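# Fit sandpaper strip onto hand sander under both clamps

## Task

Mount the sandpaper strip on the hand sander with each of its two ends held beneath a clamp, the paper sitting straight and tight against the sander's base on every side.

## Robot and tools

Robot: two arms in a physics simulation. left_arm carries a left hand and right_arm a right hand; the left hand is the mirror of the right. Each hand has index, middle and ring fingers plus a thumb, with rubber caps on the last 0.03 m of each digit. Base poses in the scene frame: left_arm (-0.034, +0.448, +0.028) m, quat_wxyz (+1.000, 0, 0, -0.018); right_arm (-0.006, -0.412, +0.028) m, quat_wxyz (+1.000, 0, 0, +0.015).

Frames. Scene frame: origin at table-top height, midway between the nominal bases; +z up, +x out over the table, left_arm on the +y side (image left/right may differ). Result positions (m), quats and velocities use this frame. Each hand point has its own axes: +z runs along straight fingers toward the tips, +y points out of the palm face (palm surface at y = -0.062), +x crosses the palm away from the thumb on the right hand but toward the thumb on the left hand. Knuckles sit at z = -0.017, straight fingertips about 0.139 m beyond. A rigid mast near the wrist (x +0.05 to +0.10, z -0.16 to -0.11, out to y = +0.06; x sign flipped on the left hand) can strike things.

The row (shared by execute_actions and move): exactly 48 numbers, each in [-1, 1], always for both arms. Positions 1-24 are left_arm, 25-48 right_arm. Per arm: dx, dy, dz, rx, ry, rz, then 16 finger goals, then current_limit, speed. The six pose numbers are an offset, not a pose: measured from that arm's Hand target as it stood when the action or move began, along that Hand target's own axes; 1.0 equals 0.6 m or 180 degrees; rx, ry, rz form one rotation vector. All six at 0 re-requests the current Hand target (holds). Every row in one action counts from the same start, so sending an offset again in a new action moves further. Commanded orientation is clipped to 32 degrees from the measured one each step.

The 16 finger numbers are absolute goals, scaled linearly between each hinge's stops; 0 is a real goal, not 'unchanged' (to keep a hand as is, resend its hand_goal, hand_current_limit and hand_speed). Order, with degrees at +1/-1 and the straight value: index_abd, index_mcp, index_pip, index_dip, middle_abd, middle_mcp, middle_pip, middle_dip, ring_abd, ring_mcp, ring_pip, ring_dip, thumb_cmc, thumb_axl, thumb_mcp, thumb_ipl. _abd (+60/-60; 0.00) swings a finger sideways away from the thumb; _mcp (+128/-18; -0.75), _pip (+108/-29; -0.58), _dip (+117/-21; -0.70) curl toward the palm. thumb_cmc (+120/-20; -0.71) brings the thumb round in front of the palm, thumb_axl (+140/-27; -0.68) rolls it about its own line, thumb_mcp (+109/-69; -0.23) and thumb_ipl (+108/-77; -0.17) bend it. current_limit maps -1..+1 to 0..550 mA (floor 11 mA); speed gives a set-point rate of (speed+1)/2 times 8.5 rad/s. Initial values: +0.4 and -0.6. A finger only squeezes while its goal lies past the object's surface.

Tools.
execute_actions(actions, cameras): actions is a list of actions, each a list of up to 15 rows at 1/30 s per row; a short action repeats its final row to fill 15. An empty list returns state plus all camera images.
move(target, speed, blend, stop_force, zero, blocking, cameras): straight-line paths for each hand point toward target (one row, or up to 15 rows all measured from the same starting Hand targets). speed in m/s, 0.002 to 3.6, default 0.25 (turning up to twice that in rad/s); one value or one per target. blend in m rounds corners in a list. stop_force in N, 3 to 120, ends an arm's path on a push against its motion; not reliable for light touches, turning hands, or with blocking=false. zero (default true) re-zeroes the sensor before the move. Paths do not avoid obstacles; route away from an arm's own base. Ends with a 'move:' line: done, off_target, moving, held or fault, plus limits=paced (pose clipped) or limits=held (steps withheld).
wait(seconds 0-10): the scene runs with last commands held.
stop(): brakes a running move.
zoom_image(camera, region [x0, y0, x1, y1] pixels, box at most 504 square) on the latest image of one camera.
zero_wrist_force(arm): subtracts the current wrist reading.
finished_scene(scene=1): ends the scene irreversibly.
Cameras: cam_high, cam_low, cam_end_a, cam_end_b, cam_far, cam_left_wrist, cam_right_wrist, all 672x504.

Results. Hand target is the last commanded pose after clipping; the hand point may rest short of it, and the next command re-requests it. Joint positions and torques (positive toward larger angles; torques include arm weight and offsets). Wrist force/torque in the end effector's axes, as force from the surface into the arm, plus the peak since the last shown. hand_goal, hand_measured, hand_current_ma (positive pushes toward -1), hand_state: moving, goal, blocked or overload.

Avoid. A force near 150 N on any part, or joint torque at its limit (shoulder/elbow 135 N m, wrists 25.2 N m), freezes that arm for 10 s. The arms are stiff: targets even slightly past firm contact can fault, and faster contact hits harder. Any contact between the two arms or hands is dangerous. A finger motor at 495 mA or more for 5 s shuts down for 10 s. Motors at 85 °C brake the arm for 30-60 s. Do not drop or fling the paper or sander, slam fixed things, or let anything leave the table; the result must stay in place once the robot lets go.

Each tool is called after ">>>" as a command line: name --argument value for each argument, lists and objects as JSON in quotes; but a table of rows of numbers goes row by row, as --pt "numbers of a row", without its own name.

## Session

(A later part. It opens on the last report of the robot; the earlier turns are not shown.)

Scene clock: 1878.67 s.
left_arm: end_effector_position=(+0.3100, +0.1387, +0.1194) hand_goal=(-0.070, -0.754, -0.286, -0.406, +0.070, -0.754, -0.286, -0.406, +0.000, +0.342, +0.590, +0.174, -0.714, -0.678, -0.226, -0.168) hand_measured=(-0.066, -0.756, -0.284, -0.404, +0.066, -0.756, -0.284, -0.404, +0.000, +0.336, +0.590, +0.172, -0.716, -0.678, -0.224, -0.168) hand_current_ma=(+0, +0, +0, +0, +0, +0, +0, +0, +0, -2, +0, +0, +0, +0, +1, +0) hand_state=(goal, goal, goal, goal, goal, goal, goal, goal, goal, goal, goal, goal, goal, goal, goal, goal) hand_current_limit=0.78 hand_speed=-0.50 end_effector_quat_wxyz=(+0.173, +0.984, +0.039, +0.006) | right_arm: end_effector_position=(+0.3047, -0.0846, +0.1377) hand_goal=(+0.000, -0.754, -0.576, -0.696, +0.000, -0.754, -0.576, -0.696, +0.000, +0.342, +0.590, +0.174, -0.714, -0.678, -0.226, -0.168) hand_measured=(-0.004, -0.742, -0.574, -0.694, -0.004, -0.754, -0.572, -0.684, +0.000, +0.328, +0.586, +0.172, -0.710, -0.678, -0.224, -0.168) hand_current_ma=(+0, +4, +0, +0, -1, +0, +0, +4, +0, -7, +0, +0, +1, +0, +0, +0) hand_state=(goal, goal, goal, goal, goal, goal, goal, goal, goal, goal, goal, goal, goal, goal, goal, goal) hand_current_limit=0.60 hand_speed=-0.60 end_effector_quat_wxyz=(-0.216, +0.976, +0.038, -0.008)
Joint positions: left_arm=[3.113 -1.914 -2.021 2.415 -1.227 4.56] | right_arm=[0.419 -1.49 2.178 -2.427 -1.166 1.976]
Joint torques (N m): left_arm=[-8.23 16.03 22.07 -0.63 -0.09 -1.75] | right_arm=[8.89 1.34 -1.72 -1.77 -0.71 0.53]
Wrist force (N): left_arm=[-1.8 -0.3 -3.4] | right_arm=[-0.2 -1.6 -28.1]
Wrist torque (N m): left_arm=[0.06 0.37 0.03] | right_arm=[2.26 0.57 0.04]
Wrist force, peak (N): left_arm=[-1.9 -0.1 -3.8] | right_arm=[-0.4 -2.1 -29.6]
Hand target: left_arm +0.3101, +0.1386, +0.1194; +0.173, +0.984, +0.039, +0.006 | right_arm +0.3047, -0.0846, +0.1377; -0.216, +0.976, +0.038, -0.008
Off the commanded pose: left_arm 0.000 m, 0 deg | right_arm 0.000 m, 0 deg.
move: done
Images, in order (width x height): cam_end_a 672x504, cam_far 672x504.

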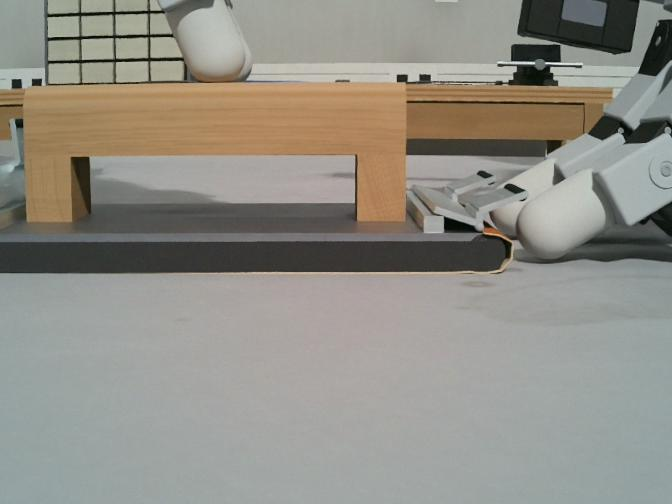

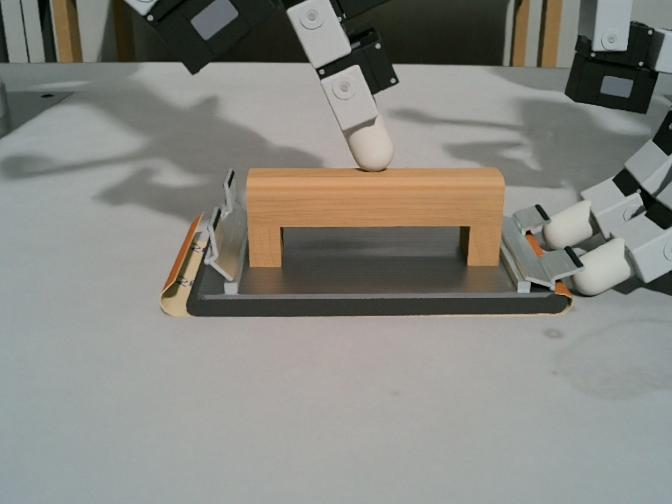

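>>> move --target '[0, 0.00627, 0.00228, 0, 0, 0, -0.07, -0.754, -0.285, -0.406, 0.07, -0.754, -0.285, -0.406, 0, 0.342, 0.590, 0.174, -0.714, -0.678, -0.226, -0.168, 0.78, -0.5, 0, 0, 0, 0, 0, 0, 0, -0.754, -0.576, -0.696, 0, -0.754, -0.576, -0.696, 0, 0.342, 0.590, 0.174, -0.714, -0.678, -0.226, -0.168, 0.6, -0.6]' --speed 0.02 --cameras '["cam_end_a"]'

>>> zoom_image --camera "cam_end_a" --region '[440, 140, 672, 285]'

Scene clock: 1885.30 s.
left_arm: end_effector_position=(+0.3104, +0.1347, +0.1194) hand_goal=(-0.070, -0.754, -0.286, -0.406, +0.070, -0.754, -0.286, -0.406, +0.000, +0.342, +0.590, +0.174, -0.714, -0.678, -0.226, -0.168) hand_measured=(-0.066, -0.756, -0.284, -0.404, +0.066, -0.756, -0.284, -0.404, +0.000, +0.336, +0.590, +0.172, -0.716, -0.678, -0.224, -0.168) hand_current_ma=(+0, +0, +0, +0, +0, +0, +0, +0, +0, -2, +0, +0, +0, +0, +1, +0) hand_state=(goal, goal, goal, goal, goal, goal, goal, goal, goal, goal, goal, goal, goal, goal, goal, goal) hand_current_limit=0.78 hand_speed=-0.50 end_effector_quat_wxyz=(+0.173, +0.984, +0.039, +0.006) | right_arm: end_effector_position=(+0.3047, -0.0846, +0.1377) hand_goal=(+0.000, -0.754, -0.576, -0.696, +0.000, -0.754, -0.576, -0.696, +0.000, +0.342, +0.590, +0.174, -0.714, -0.678, -0.226, -0.168) hand_measured=(-0.004, -0.742, -0.574, -0.694, -0.004, -0.754, -0.572, -0.684, +0.000, +0.328, +0.586, +0.172, -0.710, -0.678, -0.224, -0.168) hand_current_ma=(+0, +4, +0, +0, -1, +0, +0, +4, +0, -7, +0, +0, +1, +0, +0, +0) hand_state=(goal, goal, goal, goal, goal, goal, goal, goal, goal, goal, goal, goal, goal, goal, goal, goal) hand_current_limit=0.60 hand_speed=-0.60 end_effector_quat_wxyz=(-0.216, +0.976, +0.038, -0.008)
Joint positions: left_arm=[3.101 -1.917 -2.014 2.416 -1.228 4.547] | right_arm=[0.419 -1.49 2.178 -2.427 -1.166 1.976]
Joint torques (N m): left_arm=[-7.34 16.51 24 -0.54 -0.32 -1.49] | right_arm=[8.97 1.3 -1.2 -1.7 -0.58 0.53]
Wrist force (N): left_arm=[-1.6 -0.3 -3.6] | right_arm=[0.0 -1.7 -28.2]
Wrist torque (N m): left_arm=[0.07 0.34 0.06] | right_arm=[2.24 0.55 0.06]
Wrist force, peak (N): left_arm=[-1.9 -0.3 -3.9] | right_arm=[0.0 -1.9 -29.5]
Hand target: left_arm +0.3104, +0.1346, +0.1194; +0.173, +0.984, +0.039, +0.006 | right_arm +0.3047, -0.0846, +0.1377; -0.216, +0.976, +0.038, -0.008
Off the commanded pose: left_arm 0.000 m, 0 deg | right_arm 0.000 m, 0 deg.
move: done
Images, in order (width x height): cam_end_a 672x504.

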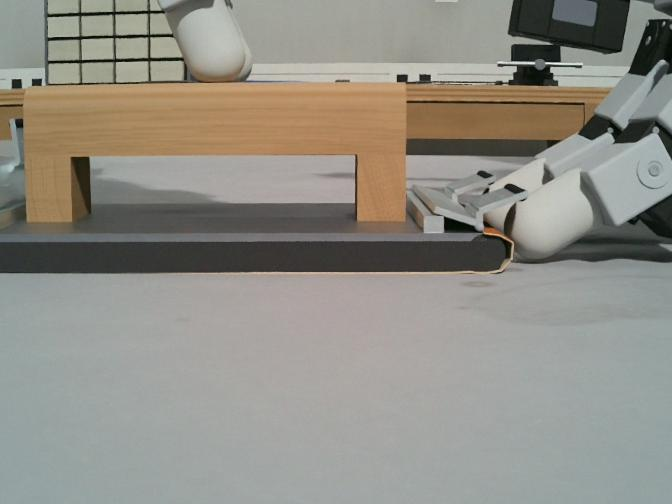

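Scaled by 2.172 from the camera's 672x504 image, which has a finer 960x720 frame.

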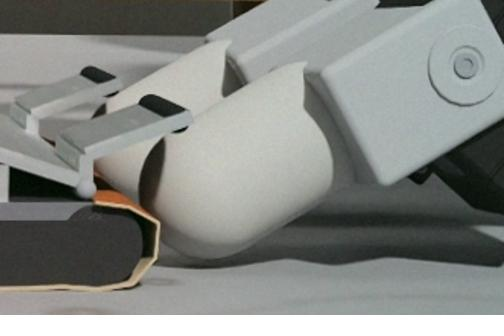

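>>> move --target '[0, 0.0039, 0.0014, 0, 0, 0, -0.07, -0.754, -0.285, -0.406, 0.07, -0.754, -0.285, -0.406, 0, 0.342, 0.590, 0.174, -0.714, -0.678, -0.226, -0.168, 0.78, -0.9, 0, 0, 0, 0, 0, 0, 0, -0.754, -0.576, -0.696, 0, -0.754, -0.576, -0.696, 0, 0.342, 0.590, 0.174, -0.714, -0.678, -0.226, -0.168, 0.6, -0.6]' --speed 0.02

>>> move --target '[0, 0, 0, 0, 0, 0, -0.07, -0.700, -0.226, -0.189, 0.07, -0.700, -0.226, -0.189, 0, 0.342, 0.590, 0.174, -0.714, -0.678, -0.226, -0.168, 0.78, -0.9, 0, 0, 0, 0, 0, 0, 0, -0.754, -0.576, -0.696, 0, -0.754, -0.576, -0.696, 0, 0.342, 0.590, 0.174, -0.714, -0.678, -0.226, -0.168, 0.6, -0.6]' --speed 0.02 --cameras '["cam_end_a", "cam_far"]'

>>> zoom_image --camera "cam_end_a" --region '[440, 140, 672, 285]'

>>> zoom_image --camera "cam_far" --region '[462, 180, 672, 330]'

Scene clock: 1902.20 s.
left_arm: end_effector_position=(+0.3106, +0.1322, +0.1194) hand_goal=(-0.070, -0.754, -0.286, -0.406, +0.070, -0.754, -0.286, -0.406, +0.000, +0.342, +0.590, +0.174, -0.714, -0.678, -0.226, -0.168) hand_measured=(-0.066, -0.758, -0.286, -0.404, +0.066, -0.758, -0.286, -0.404, +0.000, +0.336, +0.590, +0.172, -0.716, -0.678, -0.224, -0.168) hand_current_ma=(+0, -1, +0, +0, +0, -1, +0, +0, +0, -2, +0, +0, +0, +0, +1, +0) hand_state=(goal, goal, goal, goal, goal, goal, goal, goal, goal, goal, goal, goal, goal, goal, goal, goal) hand_current_limit=0.78 hand_speed=-0.90 end_effector_quat_wxyz=(+0.173, +0.984, +0.039, +0.006) | right_arm: end_effector_position=(+0.3047, -0.0846, +0.1377) hand_goal=(+0.000, -0.754, -0.576, -0.696, +0.000, -0.754, -0.576, -0.696, +0.000, +0.342, +0.590, +0.174, -0.714, -0.678, -0.226, -0.168) hand_measured=(-0.004, -0.742, -0.574, -0.694, -0.004, -0.754, -0.572, -0.684, +0.000, +0.328, +0.586, +0.172, -0.710, -0.678, -0.224, -0.168) hand_current_ma=(+0, +4, +0, +0, -1, +0, +0, +4, +0, -7, +0, +0, +1, +0, +0, +0) hand_state=(goal, goal, goal, goal, goal, goal, goal, goal, goal, goal, goal, goal, goal, goal, goal, goal) hand_current_limit=0.60 hand_speed=-0.60 end_effector_quat_wxyz=(-0.216, +0.976, +0.038, -0.008)
Joint positions: left_arm=[3.093 -1.919 -2.01 2.416 -1.228 4.539] | right_arm=[0.419 -1.49 2.178 -2.427 -1.166 1.976]
Joint torques (N m): left_arm=[-8.5 14.87 24.58 -0.74 -0.16 -1.21] | right_arm=[8.11 0.04 -0.6 -1.67 -0.69 0.43]
Wrist force (N): left_arm=[-1.7 -0.7 -5.0] | right_arm=[-0.1 -2.0 -29.0]
Wrist torque (N m): left_arm=[0.20 0.35 0.05] | right_arm=[2.22 0.55 0.04]
Wrist force, peak (N): left_arm=[-1.8 -0.7 -5.0] | right_arm=[-0.1 -2.0 -29.5]
Hand target: left_arm +0.3106, +0.1322, +0.1194; +0.173, +0.984, +0.039, +0.006 | right_arm +0.3047, -0.0846, +0.1377; -0.216, +0.976, +0.038, -0.008
Off the commanded pose: left_arm 0.000 m, 0 deg | right_arm 0.000 m, 0 deg.
move: done

Scene clock: 1903.07 s.
left_arm: end_effector_position=(+0.3106, +0.1322, +0.1194) hand_goal=(-0.070, -0.700, -0.226, -0.190, +0.070, -0.700, -0.226, -0.190, +0.000, +0.342, +0.590, +0.174, -0.714, -0.678, -0.226, -0.168) hand_measured=(-0.068, -0.782, -0.280, -0.260, +0.068, -0.774, -0.282, -0.280, +0.000, +0.336, +0.590, +0.172, -0.716, -0.678, -0.224, -0.168) hand_current_ma=(+0, -161, -71, -109, +0, -137, -75, -173, +0, -2, +0, +0, +0, +0, +1, +0) hand_state=(goal, blocked, blocked, blocked, goal, blocked, blocked, blocked, goal, goal, goal, goal, goal, goal, goal, goal) hand_current_limit=0.78 hand_speed=-0.90 end_effector_quat_wxyz=(+0.173, +0.984, +0.039, +0.006) | right_arm: end_effector_position=(+0.3047, -0.0846, +0.1377) hand_goal=(+0.000, -0.754, -0.576, -0.696, +0.000, -0.754, -0.576, -0.696, +0.000, +0.342, +0.590, +0.174, -0.714, -0.678, -0.226, -0.168) hand_measured=(-0.004, -0.742, -0.574, -0.694, -0.004, -0.754, -0.572, -0.684, +0.000, +0.328, +0.586, +0.172, -0.710, -0.678, -0.224, -0.168) hand_current_ma=(+0, +4, +0, +0, -1, +0, +0, +5, +0, -7, +0, +0, +1, +0, +0, +0) hand_state=(goal, goal, goal, goal, goal, goal, goal, goal, goal, goal, goal, goal, goal, goal, goal, goal) hand_current_limit=0.60 hand_speed=-0.60 end_effector_quat_wxyz=(-0.216, +0.976, +0.038, -0.008)
Joint positions: left_arm=[3.093 -1.919 -2.01 2.416 -1.228 4.539] | right_arm=[0.419 -1.49 2.178 -2.427 -1.166 1.976]
Joint torques (N m): left_arm=[-8.24 22.47 26.03 -1.86 3.96 -1.24] | right_arm=[9.12 0.93 -1.21 -1.38 -0.67 0.44]
Wrist force (N): left_arm=[-1.8 -5.8 5.0] | right_arm=[-0.4 -1.8 -29.2]
Wrist torque (N m): left_arm=[0.15 0.38 0.06] | right_arm=[2.31 0.62 0.02]
Wrist force, peak (N): left_arm=[-1.8 -5.8 5.0] | right_arm=[-0.3 -1.9 -30.6]
Hand target: left_arm +0.3106, +0.1322, +0.1194; +0.173, +0.984, +0.039, +0.006 | right_arm +0.3047, -0.0846, +0.1377; -0.216, +0.976, +0.038, -0.008
Off the commanded pose: left_arm 0.000 m, 0 deg | right_arm 0.000 m, 0 deg.
move: done
Images, in order (width x height): cam_end_a 672x504, cam_far 672x504.

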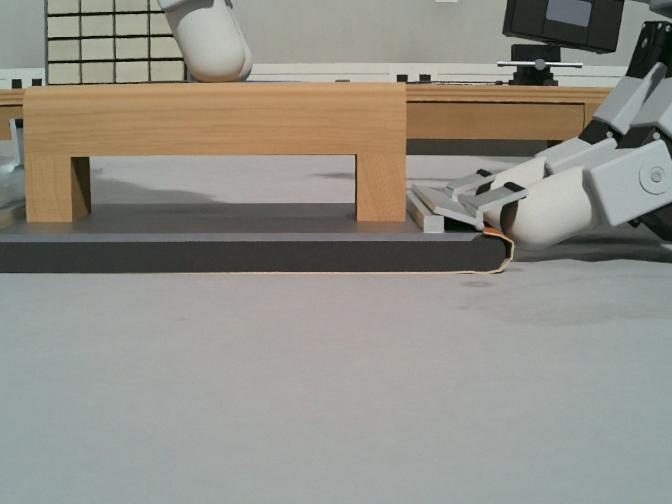

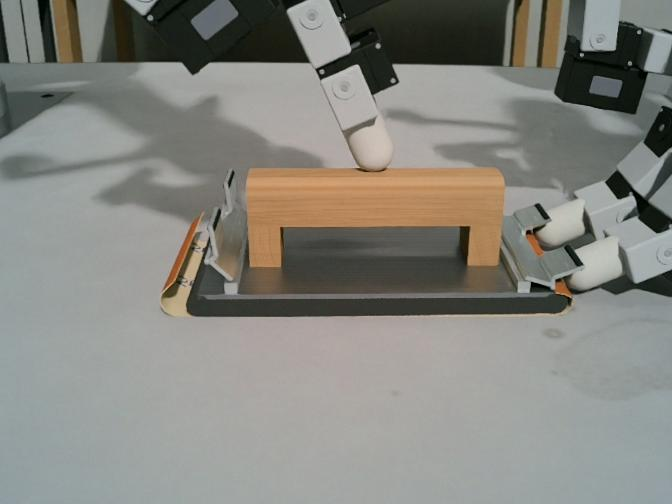

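Scaled by 2.172 from the camera's 672x504 image, which has a finer 960x720 frame.

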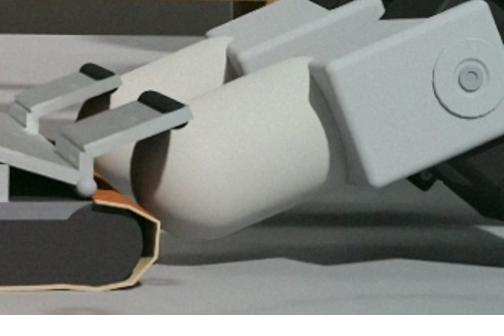

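Scaled by 2.400 from the camera's 672x504 image, which has a finer 960x720 frame.

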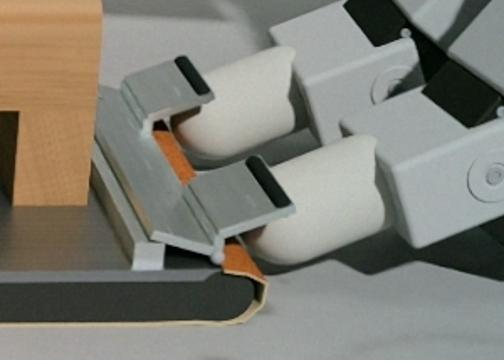

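>>> move --target '[0, 0, 0, 0, 0, 0, -0.07, -0.600, -0.126, -0.09, 0.07, -0.600, -0.126, -0.09, 0, 0.342, 0.590, 0.174, -0.714, -0.678, -0.226, -0.168, 0.78, -0.93, 0, 0, 0, 0, 0, 0, 0, -0.754, -0.576, -0.696, 0, -0.754, -0.576, -0.696, 0, 0.342, 0.590, 0.174, -0.714, -0.678, -0.226, -0.168, 0.6, -0.6]' --speed 0.02 --cameras '["cam_end_a", "cam_far"]'

>>> zoom_image --camera "cam_end_a" --region '[440, 140, 672, 285]'

>>> zoom_image --camera "cam_far" --region '[462, 180, 672, 330]'

Scene clock: 1908.57 s.
left_arm: end_effector_position=(+0.3106, +0.1322, +0.1194) hand_goal=(-0.070, -0.600, -0.126, -0.090, +0.070, -0.600, -0.126, -0.090, +0.000, +0.342, +0.590, +0.174, -0.714, -0.678, -0.226, -0.168) hand_measured=(-0.068, -0.782, -0.280, -0.204, +0.068, -0.774, -0.282, -0.230, +0.000, +0.336, +0.590, +0.172, -0.716, -0.678, -0.224, -0.168) hand_current_ma=(+0, -490, -426, -256, +0, -489, -435, -363, +0, -2, +0, +0, +0, +0, +1, +0) hand_state=(goal, blocked, blocked, blocked, goal, blocked, blocked, blocked, goal, goal, goal, goal, goal, goal, goal, goal) hand_current_limit=0.78 hand_speed=-0.93 end_effector_quat_wxyz=(+0.173, +0.984, +0.039, +0.006) | right_arm: end_effector_position=(+0.3047, -0.0846, +0.1377) hand_goal=(+0.000, -0.754, -0.576, -0.696, +0.000, -0.754, -0.576, -0.696, +0.000, +0.342, +0.590, +0.174, -0.714, -0.678, -0.226, -0.168) hand_measured=(-0.004, -0.742, -0.574, -0.694, -0.004, -0.754, -0.572, -0.682, +0.000, +0.328, +0.586, +0.172, -0.710, -0.678, -0.224, -0.168) hand_current_ma=(+0, +4, +0, +0, -1, +0, +1, +5, +0, -7, +0, +0, +1, +0, +0, +0) hand_state=(goal, goal, goal, goal, goal, goal, goal, goal, goal, goal, goal, goal, goal, goal, goal, goal) hand_current_limit=0.60 hand_speed=-0.60 end_effector_quat_wxyz=(-0.216, +0.976, +0.038, -0.008)
Joint positions: left_arm=[3.093 -1.919 -2.01 2.416 -1.228 4.539] | right_arm=[0.419 -1.49 2.178 -2.427 -1.166 1.976]
Joint torques (N m): left_arm=[-1.3 40.19 25.83 -3 4.32 -0.78] | right_arm=[9.05 0.86 -1.31 -1.33 -0.67 0.44]
Wrist force (N): left_arm=[-1.7 -9.5 8.5] | right_arm=[-0.3 -1.8 -31.1]
Wrist torque (N m): left_arm=[0.30 0.35 0.06] | right_arm=[2.43 0.62 0.04]
Wrist force, peak (N): left_arm=[-1.9 -10.0 9.8] | right_arm=[-0.2 -2.0 -31.4]
Hand target: left_arm +0.3106, +0.1322, +0.1194; +0.173, +0.984, +0.039, +0.006 | right_arm +0.3047, -0.0846, +0.1377; -0.216, +0.976, +0.038, -0.008
Off the commanded pose: left_arm 0.000 m, 0 deg | right_arm 0.000 m, 0 deg.
move: done
Images, in order (width x height): cam_end_a 672x504, cam_far 672x504.

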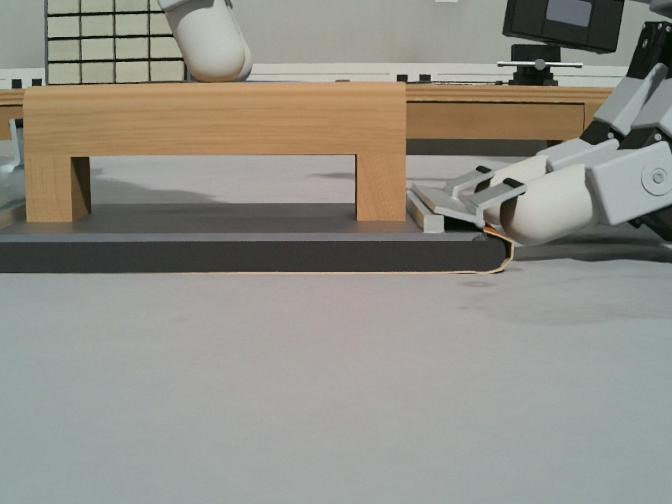

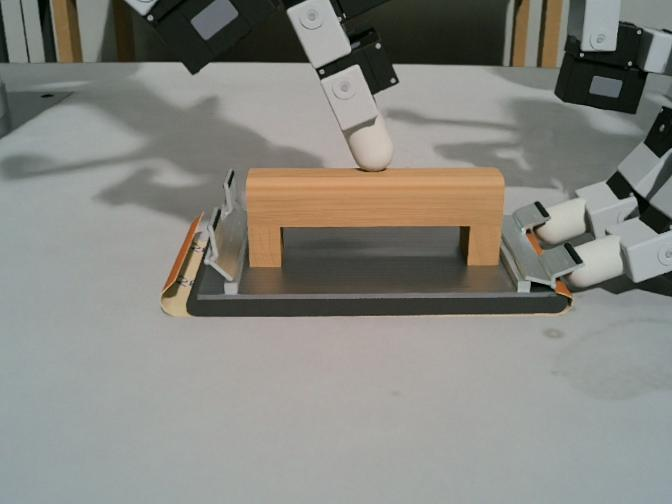

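Scaled by 2.172 from the camera's 672x504 image, which has a finer 960x720 frame.

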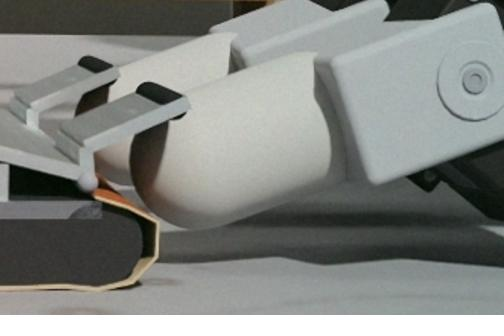

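Scaled by 2.400 from the camera's 672x504 image, which has a finer 960x720 frame.

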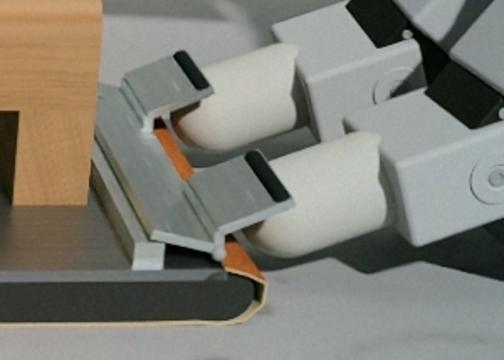

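>>> move --target '[0, 0, 0, 0, 0, 0, -0.07, -0.600, -0.126, -0.09, 0.07, -0.600, -0.126, -0.09, 0, 0.342, 0.590, 0.174, -0.714, -0.678, -0.226, -0.168, 0.78, -0.93, 0, 0.00056, 0.0012, 0, 0, 0, 0, -0.754, -0.576, -0.696, 0, -0.754, -0.576, -0.696, 0, 0.342, 0.590, 0.174, -0.714, -0.678, -0.226, -0.168, 0.6, -0.6]' --speed 0.02

>>> move --target '[0, 0.0023, -0.0063, 0, 0, 0, -0.07, -0.600, -0.126, -0.09, 0.07, -0.600, -0.126, -0.09, 0, 0.342, 0.590, 0.174, -0.714, -0.678, -0.226, -0.168, 0.78, -0.93, 0, 0, 0, 0, 0, 0, 0, -0.754, -0.576, -0.696, 0, -0.754, -0.576, -0.696, 0, 0.342, 0.590, 0.174, -0.714, -0.678, -0.226, -0.168, 0.6, -0.6]' --speed 0.02 --cameras '["cam_end_a", "cam_far"]'

>>> zoom_image --camera "cam_end_a" --region '[440, 140, 672, 285]'

>>> zoom_image --camera "cam_far" --region '[462, 180, 672, 330]'

Scene clock: 1923.03 s.
left_arm: end_effector_position=(+0.3106, +0.1322, +0.1194) hand_goal=(-0.070, -0.600, -0.126, -0.090, +0.070, -0.600, -0.126, -0.090, +0.000, +0.342, +0.590, +0.174, -0.714, -0.678, -0.226, -0.168) hand_measured=(-0.068, -0.782, -0.280, -0.204, +0.068, -0.774, -0.282, -0.228, +0.000, +0.336, +0.590, +0.172, -0.716, -0.678, -0.224, -0.168) hand_current_ma=(+0, -490, -426, -253, +0, -490, -435, -359, +0, -2, +0, +0, +0, +0, +1, +0) hand_state=(goal, blocked, blocked, blocked, goal, blocked, blocked, blocked, goal, goal, goal, goal, goal, goal, goal, goal) hand_current_limit=0.78 hand_speed=-0.93 end_effector_quat_wxyz=(+0.173, +0.984, +0.039, +0.006) | right_arm: end_effector_position=(+0.3048, -0.0846, +0.1369) hand_goal=(+0.000, -0.754, -0.576, -0.696, +0.000, -0.754, -0.576, -0.696, +0.000, +0.342, +0.590, +0.174, -0.714, -0.678, -0.226, -0.168) hand_measured=(-0.004, -0.742, -0.574, -0.694, -0.006, -0.760, -0.568, -0.674, +0.000, +0.328, +0.586, +0.172, -0.710, -0.678, -0.224, -0.168) hand_current_ma=(+0, +4, +0, +0, -1, -2, +2, +13, +0, -7, +0, +0, +1, +0, +0, +0) hand_state=(goal, goal, goal, goal, goal, goal, goal, blocked, goal, goal, goal, goal, goal, goal, goal, goal) hand_current_limit=0.60 hand_speed=-0.60 end_effector_quat_wxyz=(-0.216, +0.976, +0.038, -0.008)
Joint positions: left_arm=[3.093 -1.919 -2.01 2.416 -1.228 4.539] | right_arm=[0.419 -1.489 2.179 -2.43 -1.166 1.976]
Joint torques (N m): left_arm=[3.39 41.49 28.47 -2.87 4.26 -0.5] | right_arm=[9.03 8.98 3.99 -0.19 -0.72 0.2]
Wrist force (N): left_arm=[-1.9 -10.1 9.0] | right_arm=[-0.3 -2.8 -45.1]
Wrist torque (N m): left_arm=[0.28 0.36 0.05] | right_arm=[3.54 0.95 0.00]
Wrist force, peak (N): left_arm=[-2.1 -10.2 9.7] | right_arm=[-0.1 -3.1 -45.7]
Hand target: left_arm +0.3106, +0.1322, +0.1194; +0.173, +0.984, +0.039, +0.006 | right_arm +0.3047, -0.0846, +0.1369; -0.216, +0.976, +0.038, -0.008
Off the commanded pose: left_arm 0.000 m, 0 deg | right_arm 0.000 m, 0 deg.
move: done

Scene clock: 1923.83 s.
left_arm: end_effector_position=(+0.3106, +0.1322, +0.1234) hand_goal=(-0.070, -0.600, -0.126, -0.090, +0.070, -0.600, -0.126, -0.090, +0.000, +0.342, +0.590, +0.174, -0.714, -0.678, -0.226, -0.168) hand_measured=(-0.068, -0.782, -0.280, -0.184, +0.068, -0.774, -0.282, -0.210, +0.000, +0.336, +0.590, +0.172, -0.716, -0.678, -0.224, -0.168) hand_current_ma=(+0, -489, -426, -186, +0, -489, -435, -280, +0, -2, +0, +0, +0, +0, +1, +0) hand_state=(goal, blocked, blocked, blocked, goal, blocked, blocked, blocked, goal, goal, goal, goal, goal, goal, goal, goal) hand_current_limit=0.78 hand_speed=-0.93 end_effector_quat_wxyz=(+0.173, +0.984, +0.039, +0.006) | right_arm: end_effector_position=(+0.3047, -0.0846, +0.1369) hand_goal=(+0.000, -0.754, -0.576, -0.696, +0.000, -0.754, -0.576, -0.696, +0.000, +0.342, +0.590, +0.174, -0.714, -0.678, -0.226, -0.168) hand_measured=(-0.004, -0.742, -0.574, -0.694, -0.006, -0.762, -0.568, -0.672, +0.000, +0.328, +0.586, +0.172, -0.710, -0.678, -0.224, -0.168) hand_current_ma=(+0, +4, +0, +0, -1, -2, +2, +15, +0, -7, +0, +0, +1, +0, +0, +0) hand_state=(goal, goal, goal, goal, goal, goal, goal, blocked, goal, goal, goal, goal, goal, goal, goal, goal) hand_current_limit=0.60 hand_speed=-0.60 end_effector_quat_wxyz=(-0.216, +0.976, +0.038, -0.008)
Joint positions: left_arm=[3.093 -1.912 -2.007 2.406 -1.228 4.539] | right_arm=[0.419 -1.489 2.179 -2.43 -1.166 1.976]
Joint torques (N m): left_arm=[-2.71 46.8 27.96 -4.2 4.48 -1.32] | right_arm=[9.12 9.91 4.74 0.13 -0.72 0.34]
Wrist force (N): left_arm=[-1.8 -9.6 6.6] | right_arm=[0.0 -3.0 -45.5]
Wrist torque (N m): left_arm=[0.32 0.34 0.07] | right_arm=[3.58 0.93 0.03]
Wrist force, peak (N): left_arm=[-1.9 -10.2 9.4] | right_arm=[-0.1 -3.2 -47.3]
Hand target: left_arm +0.3106, +0.1321, +0.1234; +0.173, +0.984, +0.039, +0.006 | right_arm +0.3047, -0.0846, +0.1369; -0.216, +0.976, +0.038, -0.008
Off the commanded pose: left_arm 0.000 m, 0 deg | right_arm 0.000 m, 0 deg.
move: done
Images, in order (width x height): cam_end_a 672x504, cam_far 672x504.

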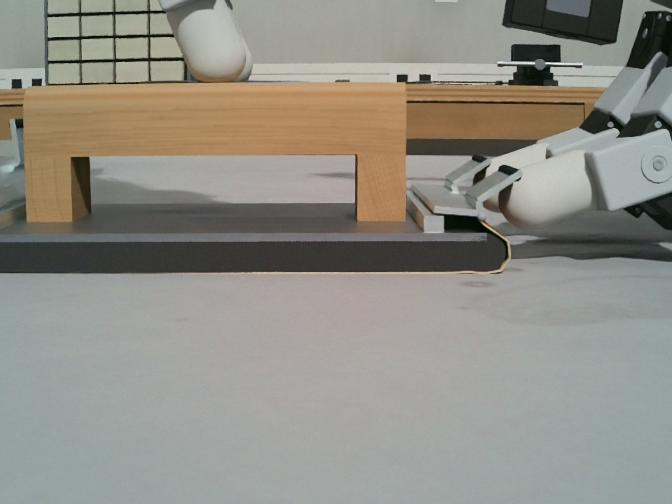

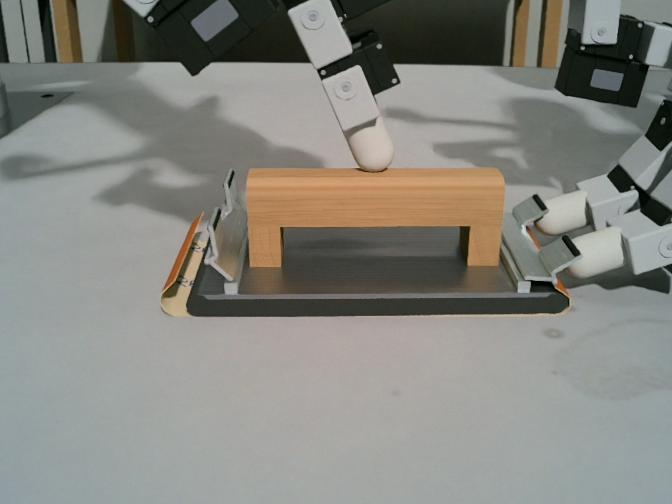

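Scaled by 2.172 from the camera's 672x504 image, which has a finer 960x720 frame.

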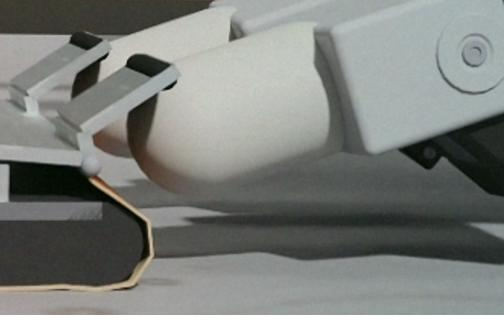

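Scaled by 2.400 from the camera's 672x504 image, which has a finer 960x720 frame.

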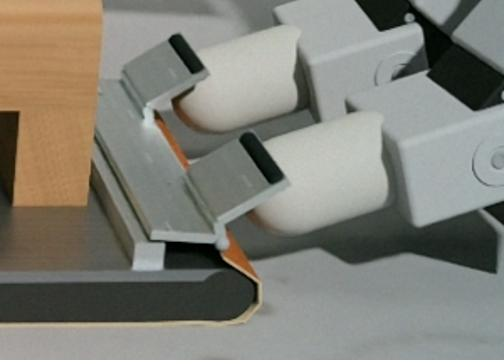

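>>> move --target '[0, 0.0081, -0.0077, 0, 0, 0, -0.07, -0.600, -0.126, -0.09, 0.07, -0.600, -0.126, -0.09, 0, 0.342, 0.590, 0.174, -0.714, -0.678, -0.226, -0.168, 0.78, -0.93, 0, 0, 0, 0, 0, 0, 0, -0.754, -0.576, -0.696, 0, -0.754, -0.576, -0.696, 0, 0.342, 0.590, 0.174, -0.714, -0.678, -0.226, -0.168, 0.6, -0.6]' --speed 0.03 --cameras '["cam_end_a", "cam_far"]'

>>> zoom_image --camera "cam_end_a" --region '[440, 140, 672, 285]'

Scene clock: 1929.73 s.
left_arm: end_effector_position=(+0.3108, +0.1292, +0.1293) hand_goal=(-0.070, -0.600, -0.126, -0.090, +0.070, -0.600, -0.126, -0.090, +0.000, +0.342, +0.590, +0.174, -0.714, -0.678, -0.226, -0.168) hand_measured=(-0.068, -0.718, -0.184, -0.120, +0.068, -0.712, -0.194, -0.138, +0.000, +0.336, +0.590, +0.172, -0.716, -0.678, -0.224, -0.168) hand_current_ma=(+0, -300, -80, -27, +0, -279, -106, -56, +0, -2, +0, +0, +0, +0, +1, +0) hand_state=(goal, blocked, blocked, blocked, goal, blocked, blocked, blocked, goal, goal, goal, goal, goal, goal, goal, goal) hand_current_limit=0.78 hand_speed=-0.93 end_effector_quat_wxyz=(+0.173, +0.984, +0.039, +0.006) | right_arm: end_effector_position=(+0.3047, -0.0846, +0.1369) hand_goal=(+0.000, -0.754, -0.576, -0.696, +0.000, -0.754, -0.576, -0.696, +0.000, +0.342, +0.590, +0.174, -0.714, -0.678, -0.226, -0.168) hand_measured=(-0.004, -0.742, -0.574, -0.694, -0.006, -0.762, -0.568, -0.672, +0.000, +0.328, +0.586, +0.172, -0.710, -0.678, -0.224, -0.168) hand_current_ma=(+0, +4, +0, +0, -1, -2, +2, +16, +0, -7, +0, +0, +1, +0, +0, +0) hand_state=(goal, goal, goal, goal, goal, goal, goal, blocked, goal, goal, goal, goal, goal, goal, goal, goal) hand_current_limit=0.60 hand_speed=-0.60 end_effector_quat_wxyz=(-0.216, +0.976, +0.038, -0.008)
Joint positions: left_arm=[3.084 -1.904 -1.997 2.391 -1.229 4.529] | right_arm=[0.419 -1.489 2.179 -2.43 -1.166 1.976]
Joint torques (N m): left_arm=[-12.21 44.34 28.09 -3.48 3.88 -0.87] | right_arm=[8.54 6.76 3.77 -0.03 -0.7 -0.08]
Wrist force (N): left_arm=[-1.8 -13.7 -1.8] | right_arm=[-0.2 -2.9 -45.6]
Wrist torque (N m): left_arm=[0.82 0.36 0.09] | right_arm=[3.58 0.96 0.02]
Wrist force, peak (N): left_arm=[-1.8 -13.7 -1.8] | right_arm=[-0.1 -3.4 -47.1]
Hand target: left_arm +0.3108, +0.1292, +0.1294; +0.173, +0.984, +0.039, +0.006 | right_arm +0.3047, -0.0846, +0.1369; -0.216, +0.976, +0.038, -0.008
Off the commanded pose: left_arm 0.000 m, 0 deg | right_arm 0.000 m, 0 deg.
move: done
Images, in order (width x height): cam_end_a 672x504, cam_far 672x504.

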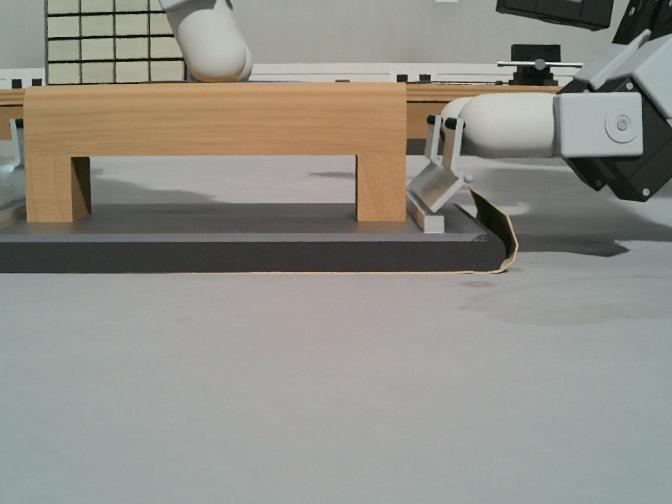

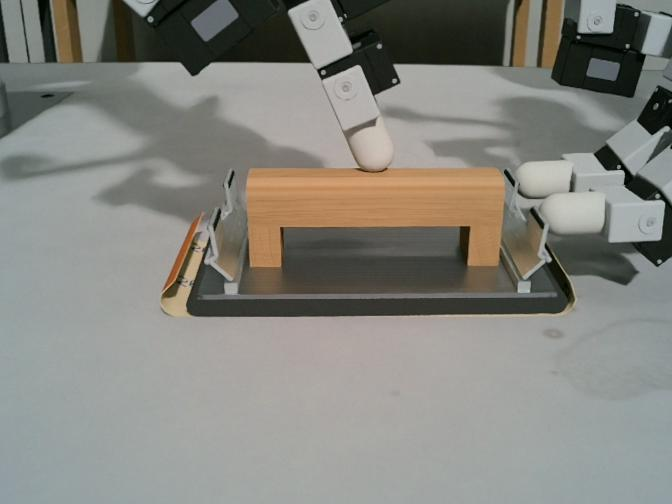

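Scaled by 2.172 from the camera's 672x504 image, which has a finer 960x720 frame.

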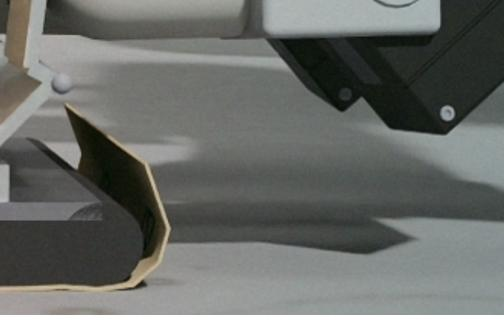

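>>> move --pt "0 -0.0094 -0.0034 0 0 0 -0.07 -0.715 -0.189 -0.129 0.07 -0.715 -0.189 -0.129 0 0.342 0.590 0.174 -0.714 -0.678 -0.226 -0.168 0.78 -0.93 0 0 0 0 0 0 0 -0.754 -0.576 -0.696 0 -0.754 -0.576 -0.696 0 0.342 0.590 0.174 -0.714 -0.678 -0.226 -0.168 0.6 -0.6" --speed 0.03 --cameras '["cam_end_a", "cam_far", "cam_end_b", "cam_left_wrist"]'

>>> zoom_image --camera "cam_far" --region '[140, 170, 320, 330]'

>>> zoom_image --camera "cam_far" --region '[462, 170, 642, 330]'

>>> zoom_image --camera "cam_end_b" --region '[290, 100, 542, 330]'

Scene clock: 1951.40 s.
left_arm: end_effector_position=(+0.3103, +0.1351, +0.1294) hand_goal=(-0.070, -0.716, -0.190, -0.130, +0.070, -0.716, -0.190, -0.130, +0.000, +0.342, +0.590, +0.174, -0.714, -0.678, -0.226, -0.168) hand_measured=(-0.068, -0.718, -0.196, -0.134, +0.070, -0.718, -0.196, -0.134, +0.000, +0.336, +0.590, +0.172, -0.716, -0.678, -0.224, -0.168) hand_current_ma=(+0, +0, -2, -1, +0, +0, -2, -1, +0, -2, +0, +0, +0, +0, +1, +0) hand_state=(goal, goal, goal, goal, goal, goal, goal, goal, goal, goal, goal, goal, goal, goal, goal, goal) hand_current_limit=0.78 hand_speed=-0.93 end_effector_quat_wxyz=(+0.173, +0.984, +0.039, +0.006) | right_arm: end_effector_position=(+0.3047, -0.0846, +0.1369) hand_goal=(+0.000, -0.754, -0.576, -0.696, +0.000, -0.754, -0.576, -0.696, +0.000, +0.342, +0.590, +0.174, -0.714, -0.678, -0.226, -0.168) hand_measured=(-0.004, -0.742, -0.574, -0.694, -0.006, -0.762, -0.568, -0.672, +0.000, +0.328, +0.586, +0.172, -0.710, -0.678, -0.224, -0.168) hand_current_ma=(+0, +4, +0, +0, -1, -2, +2, +16, +0, -7, +0, +0, +1, +0, +0, +0) hand_state=(goal, goal, goal, goal, goal, goal, goal, blocked, goal, goal, goal, goal, goal, goal, goal, goal) hand_current_limit=0.60 hand_speed=-0.60 end_effector_quat_wxyz=(-0.216, +0.976, +0.038, -0.008)
Joint positions: left_arm=[3.102 -1.898 -2.006 2.389 -1.227 4.548] | right_arm=[0.419 -1.489 2.179 -2.43 -1.166 1.976]
Joint torques (N m): left_arm=[12.47 41.17 0.19 -3.69 2.59 1.86] | right_arm=[6.93 -1.7 -1.28 0.19 -0.52 -0.36]
Wrist force (N): left_arm=[-1.6 -0.2 -3.4] | right_arm=[-0.2 -2.9 -44.5]
Wrist torque (N m): left_arm=[0.06 0.35 -0.05] | right_arm=[3.49 0.92 0.02]
Wrist force, peak (N): left_arm=[-1.9 -14.2 -1.2] | right_arm=[-0.3 -3.0 -46.3]
Hand target: left_arm +0.3103, +0.1351, +0.1294; +0.173, +0.984, +0.039, +0.006 | right_arm +0.3047, -0.0846, +0.1369; -0.216, +0.976, +0.038, -0.008
Off the commanded pose: left_arm 0.000 m, 0 deg | right_arm 0.000 m, 0 deg.
move: done
Images, in order (width x height): cam_end_a 672x504, cam_end_b 672x504, cam_far 672x504, cam_left_wrist 672x504.

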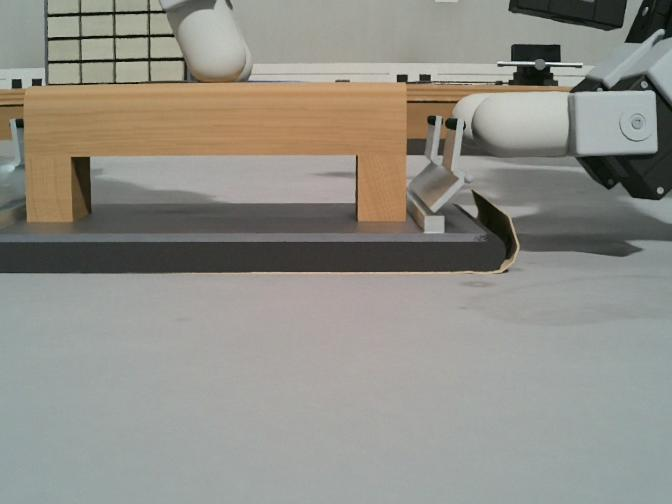

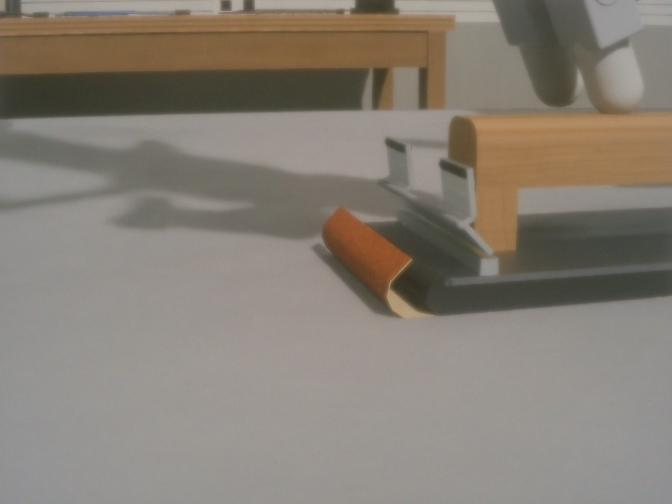

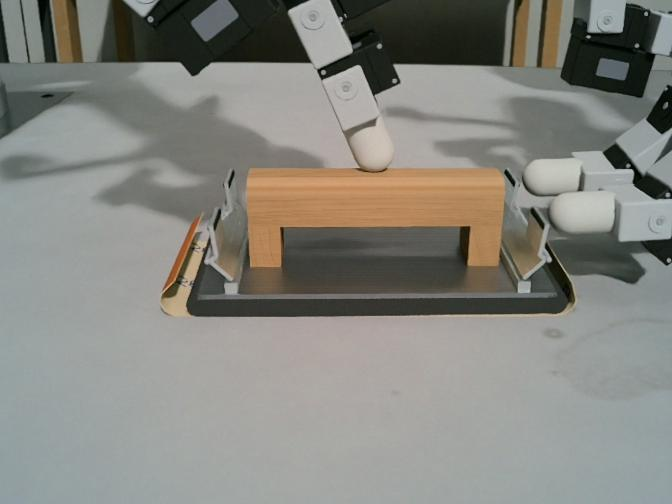

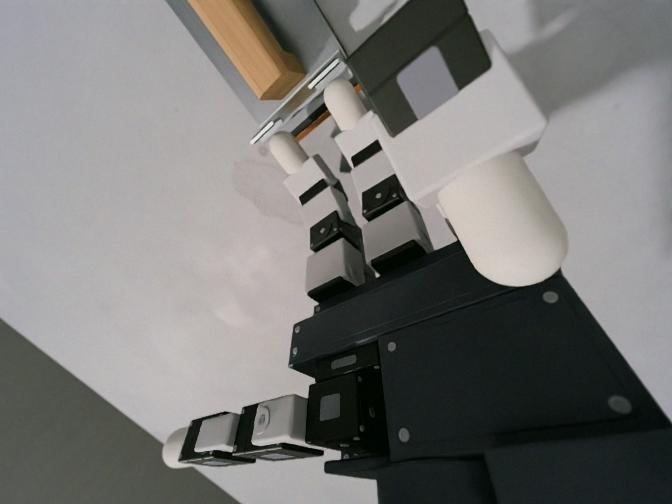

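Scaled by 2.800 from the camera's 672x504 image, which has a finer 960x720 frame.

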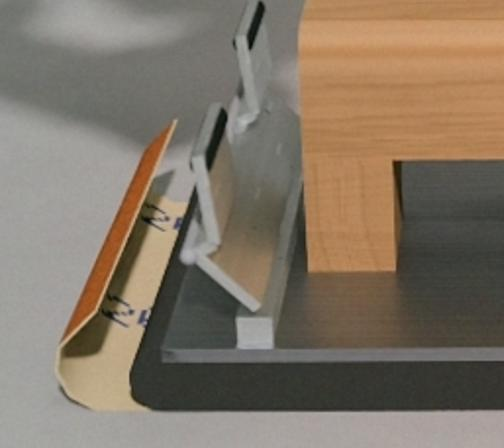

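Scaled by 2.800 from the camera's 672x504 image, which has a finer 960x720 frame.

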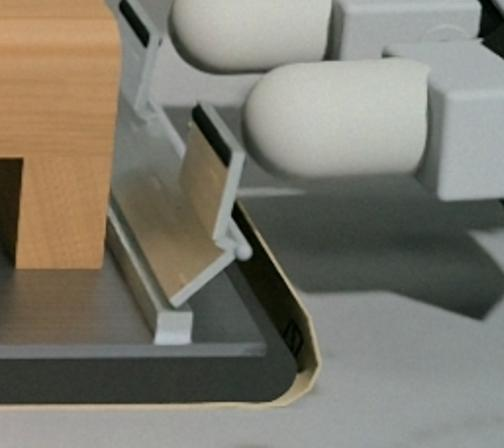

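Scaled by 2.000 from the camera's 672x504 image, which has a finer 960x720 frame.

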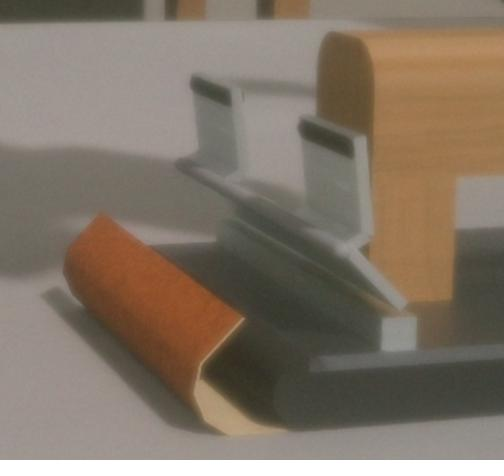

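>>> zoom_image --camera "cam_end_a" --region '[430, 160, 550, 280]'

>>> zoom_image --camera "cam_far" --region '[490, 160, 610, 325]'

>>> zoom_image --camera "cam_left_wrist" --region '[220, 20, 400, 180]'

Scaled by 4.200 from the camera's 672x504 image, which has a finer 960x720 frame.

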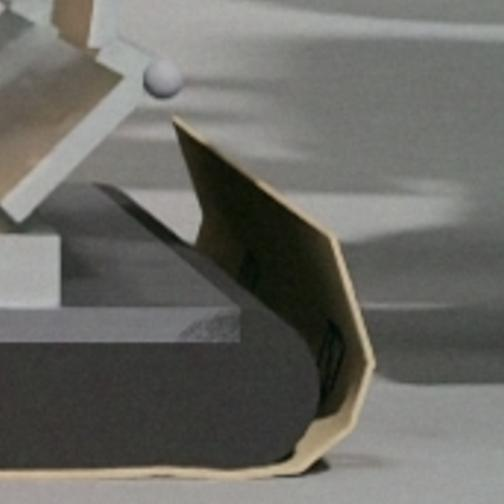

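Scaled by 3.055 from the camera's 672x504 image, which has a finer 960x720 frame.

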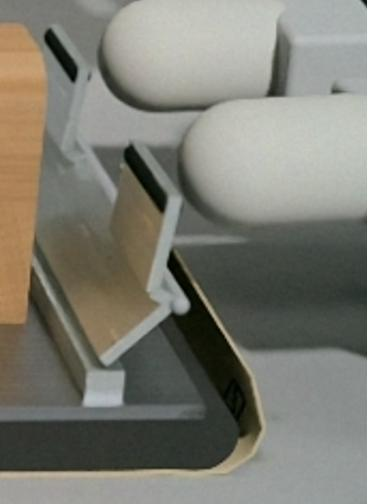

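Scaled by 2.800 from the camera's 672x504 image, which has a finer 960x720 frame.

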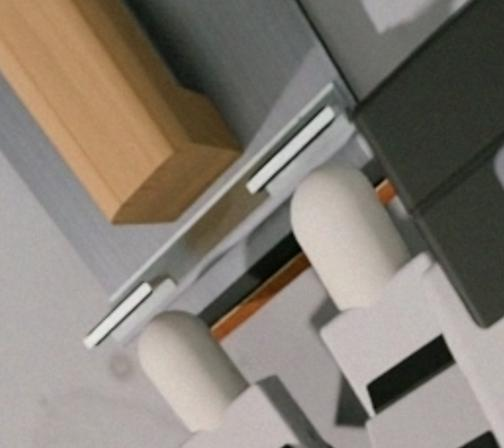

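>>> move --target '[0, -0.00456, 0.01253, 0, 0, 0, -0.07, -0.715, -0.189, -0.129, 0.07, -0.715, -0.189, -0.129, 0, 0.342, 0.590, 0.174, -0.714, -0.678, -0.226, -0.168, 0.78, -0.93, 0, -0.00846, -0.0181, 0, 0, 0, 0, -0.754, -0.576, -0.696, 0, -0.754, -0.576, -0.696, 0, 0.342, 0.590, 0.174, -0.714, -0.678, -0.226, -0.168, 0.6, -0.6]' --speed 0.05

>>> move --target '[0, 0.0141, 0.0051, 0, 0, 0, -0.07, -0.715, -0.189, -0.129, 0.07, -0.715, -0.189, -0.129, 0, 0.342, 0.590, 0.174, -0.714, -0.678, -0.226, -0.168, 0.78, -0.93, 0, 0, 0, 0, 0, 0, 0, -0.754, -0.576, -0.696, 0, -0.754, -0.576, -0.696, 0, 0.342, 0.590, 0.174, -0.714, -0.678, -0.226, -0.168, 0.6, -0.6]' --speed 0.02 --cameras '["cam_end_a", "cam_far"]'

Scene clock: 2006.77 s.
left_arm: end_effector_position=(+0.3103, +0.1352, +0.1215) hand_goal=(-0.070, -0.716, -0.190, -0.130, +0.070, -0.716, -0.190, -0.130, +0.000, +0.342, +0.590, +0.174, -0.714, -0.678, -0.226, -0.168) hand_measured=(-0.068, -0.718, -0.196, -0.134, +0.070, -0.718, -0.196, -0.134, +0.000, +0.336, +0.590, +0.172, -0.716, -0.678, -0.224, -0.168) hand_current_ma=(+0, +0, -2, -1, +0, +0, -2, -1, +0, -2, +0, +0, +0, +0, +1, +0) hand_state=(goal, goal, goal, goal, goal, goal, goal, goal, goal, goal, goal, goal, goal, goal, goal, goal) hand_current_limit=0.78 hand_speed=-0.93 end_effector_quat_wxyz=(+0.173, +0.984, +0.039, +0.006) | right_arm: end_effector_position=(+0.3047, -0.0846, +0.1488) hand_goal=(+0.000, -0.754, -0.576, -0.696, +0.000, -0.754, -0.576, -0.696, +0.000, +0.342, +0.590, +0.174, -0.714, -0.678, -0.226, -0.168) hand_measured=(-0.004, -0.742, -0.574, -0.694, +0.000, -0.752, -0.570, -0.694, +0.000, +0.328, +0.586, +0.172, -0.710, -0.678, -0.224, -0.168) hand_current_ma=(+0, +4, +0, +0, +0, +0, +1, +0, +0, -7, +0, +0, +1, +0, +0, +0) hand_state=(goal, goal, goal, goal, goal, goal, goal, goal, goal, goal, goal, goal, goal, goal, goal, goal) hand_current_limit=0.60 hand_speed=-0.60 end_effector_quat_wxyz=(-0.216, +0.976, +0.038, -0.008)
Joint positions: left_arm=[3.102 -1.913 -2.013 2.41 -1.227 4.549] | right_arm=[0.419 -1.51 2.164 -2.393 -1.166 1.977]
Joint torques (N m): left_arm=[10.12 16.01 0.44 -0.72 2.14 1.21] | right_arm=[11.29 -31.84 -24.07 -1.7 -0.63 0.07]
Wrist force (N): left_arm=[-1.9 0.0 -3.6] | right_arm=[0.0 0.4 0.3]
Wrist torque (N m): left_arm=[0.10 0.37 -0.08] | right_arm=[0.03 -0.02 0.11]
Wrist force, peak (N): left_arm=[-2.0 -0.1 -3.9] | right_arm=[-0.1 -3.2 -45.1]
Hand target: left_arm +0.3103, +0.1351, +0.1214; +0.173, +0.984, +0.039, +0.006 | right_arm +0.3047, -0.0846, +0.1489; -0.216, +0.976, +0.038, -0.008
Off the commanded pose: left_arm 0.000 m, 0 deg | right_arm 0.000 m, 0 deg.
move: done

Scene clock: 2007.63 s.
left_arm: end_effector_position=(+0.3110, +0.1263, +0.1214) hand_goal=(-0.070, -0.716, -0.190, -0.130, +0.070, -0.716, -0.190, -0.130, +0.000, +0.342, +0.590, +0.174, -0.714, -0.678, -0.226, -0.168) hand_measured=(-0.068, -0.724, -0.192, -0.130, +0.070, -0.724, -0.194, -0.130, +0.000, +0.336, +0.590, +0.172, -0.716, -0.678, -0.224, -0.168) hand_current_ma=(+0, -3, +0, +0, +0, -3, -1, +0, +0, -2, +0, +0, +0, +0, +1, +0) hand_state=(goal, goal, goal, goal, goal, goal, goal, goal, goal, goal, goal, goal, goal, goal, goal, goal) hand_current_limit=0.78 hand_speed=-0.93 end_effector_quat_wxyz=(+0.173, +0.984, +0.039, +0.006) | right_arm: end_effector_position=(+0.3047, -0.0846, +0.1489) hand_goal=(+0.000, -0.754, -0.576, -0.696, +0.000, -0.754, -0.576, -0.696, +0.000, +0.342, +0.590, +0.174, -0.714, -0.678, -0.226, -0.168) hand_measured=(-0.004, -0.742, -0.574, -0.694, +0.000, -0.752, -0.570, -0.694, +0.000, +0.328, +0.586, +0.172, -0.710, -0.678, -0.224, -0.168) hand_current_ma=(+0, +4, +0, +0, +0, +0, +1, +0, +0, -7, +0, +0, +1, +0, +0, +0) hand_state=(goal, goal, goal, goal, goal, goal, goal, goal, goal, goal, goal, goal, goal, goal, goal, goal) hand_current_limit=0.60 hand_speed=-0.60 end_effector_quat_wxyz=(-0.216, +0.976, +0.038, -0.008)
Joint positions: left_arm=[3.075 -1.92 -1.998 2.412 -1.229 4.52] | right_arm=[0.419 -1.51 2.164 -2.393 -1.166 1.977]
Joint torques (N m): left_arm=[-8.84 15.4 24.31 -0.28 0.05 -1.22] | right_arm=[9.02 -32.02 -25.19 -1.65 0.1 -1.35]
Wrist force (N): left_arm=[-1.9 -2.6 -5.7] | right_arm=[0.1 0.3 0.4]
Wrist torque (N m): left_arm=[0.23 0.35 0.06] | right_arm=[0.01 -0.03 0.11]
Wrist force, peak (N): left_arm=[-2.0 -1.9 -6.1] | right_arm=[0.1 0.2 0.9]
Hand target: left_arm +0.3110, +0.1262, +0.1214; +0.173, +0.984, +0.039, +0.006 | right_arm +0.3047, -0.0846, +0.1489; -0.216, +0.976, +0.038, -0.008
Off the commanded pose: left_arm 0.000 m, 0 deg | right_arm 0.000 m, 0 deg.
move: done
Images, in order (width x height): cam_end_a 672x504, cam_far 672x504.

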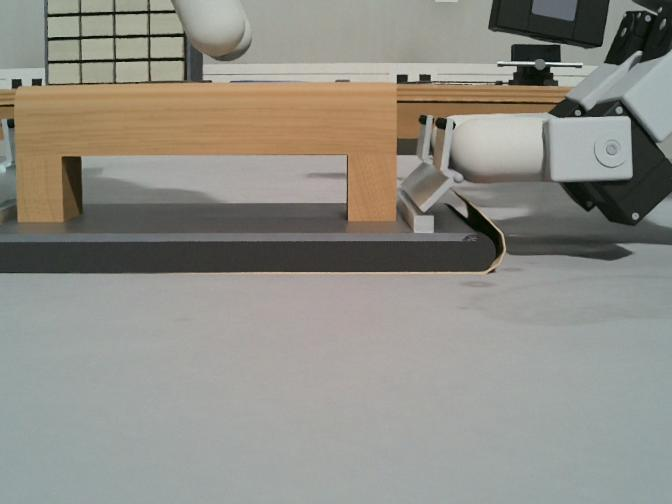

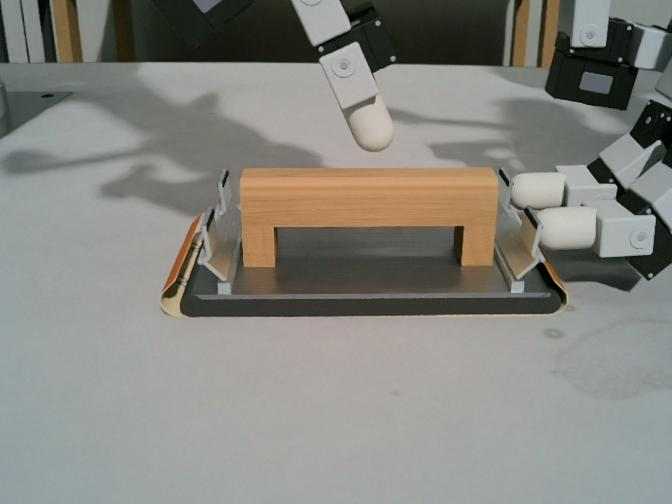

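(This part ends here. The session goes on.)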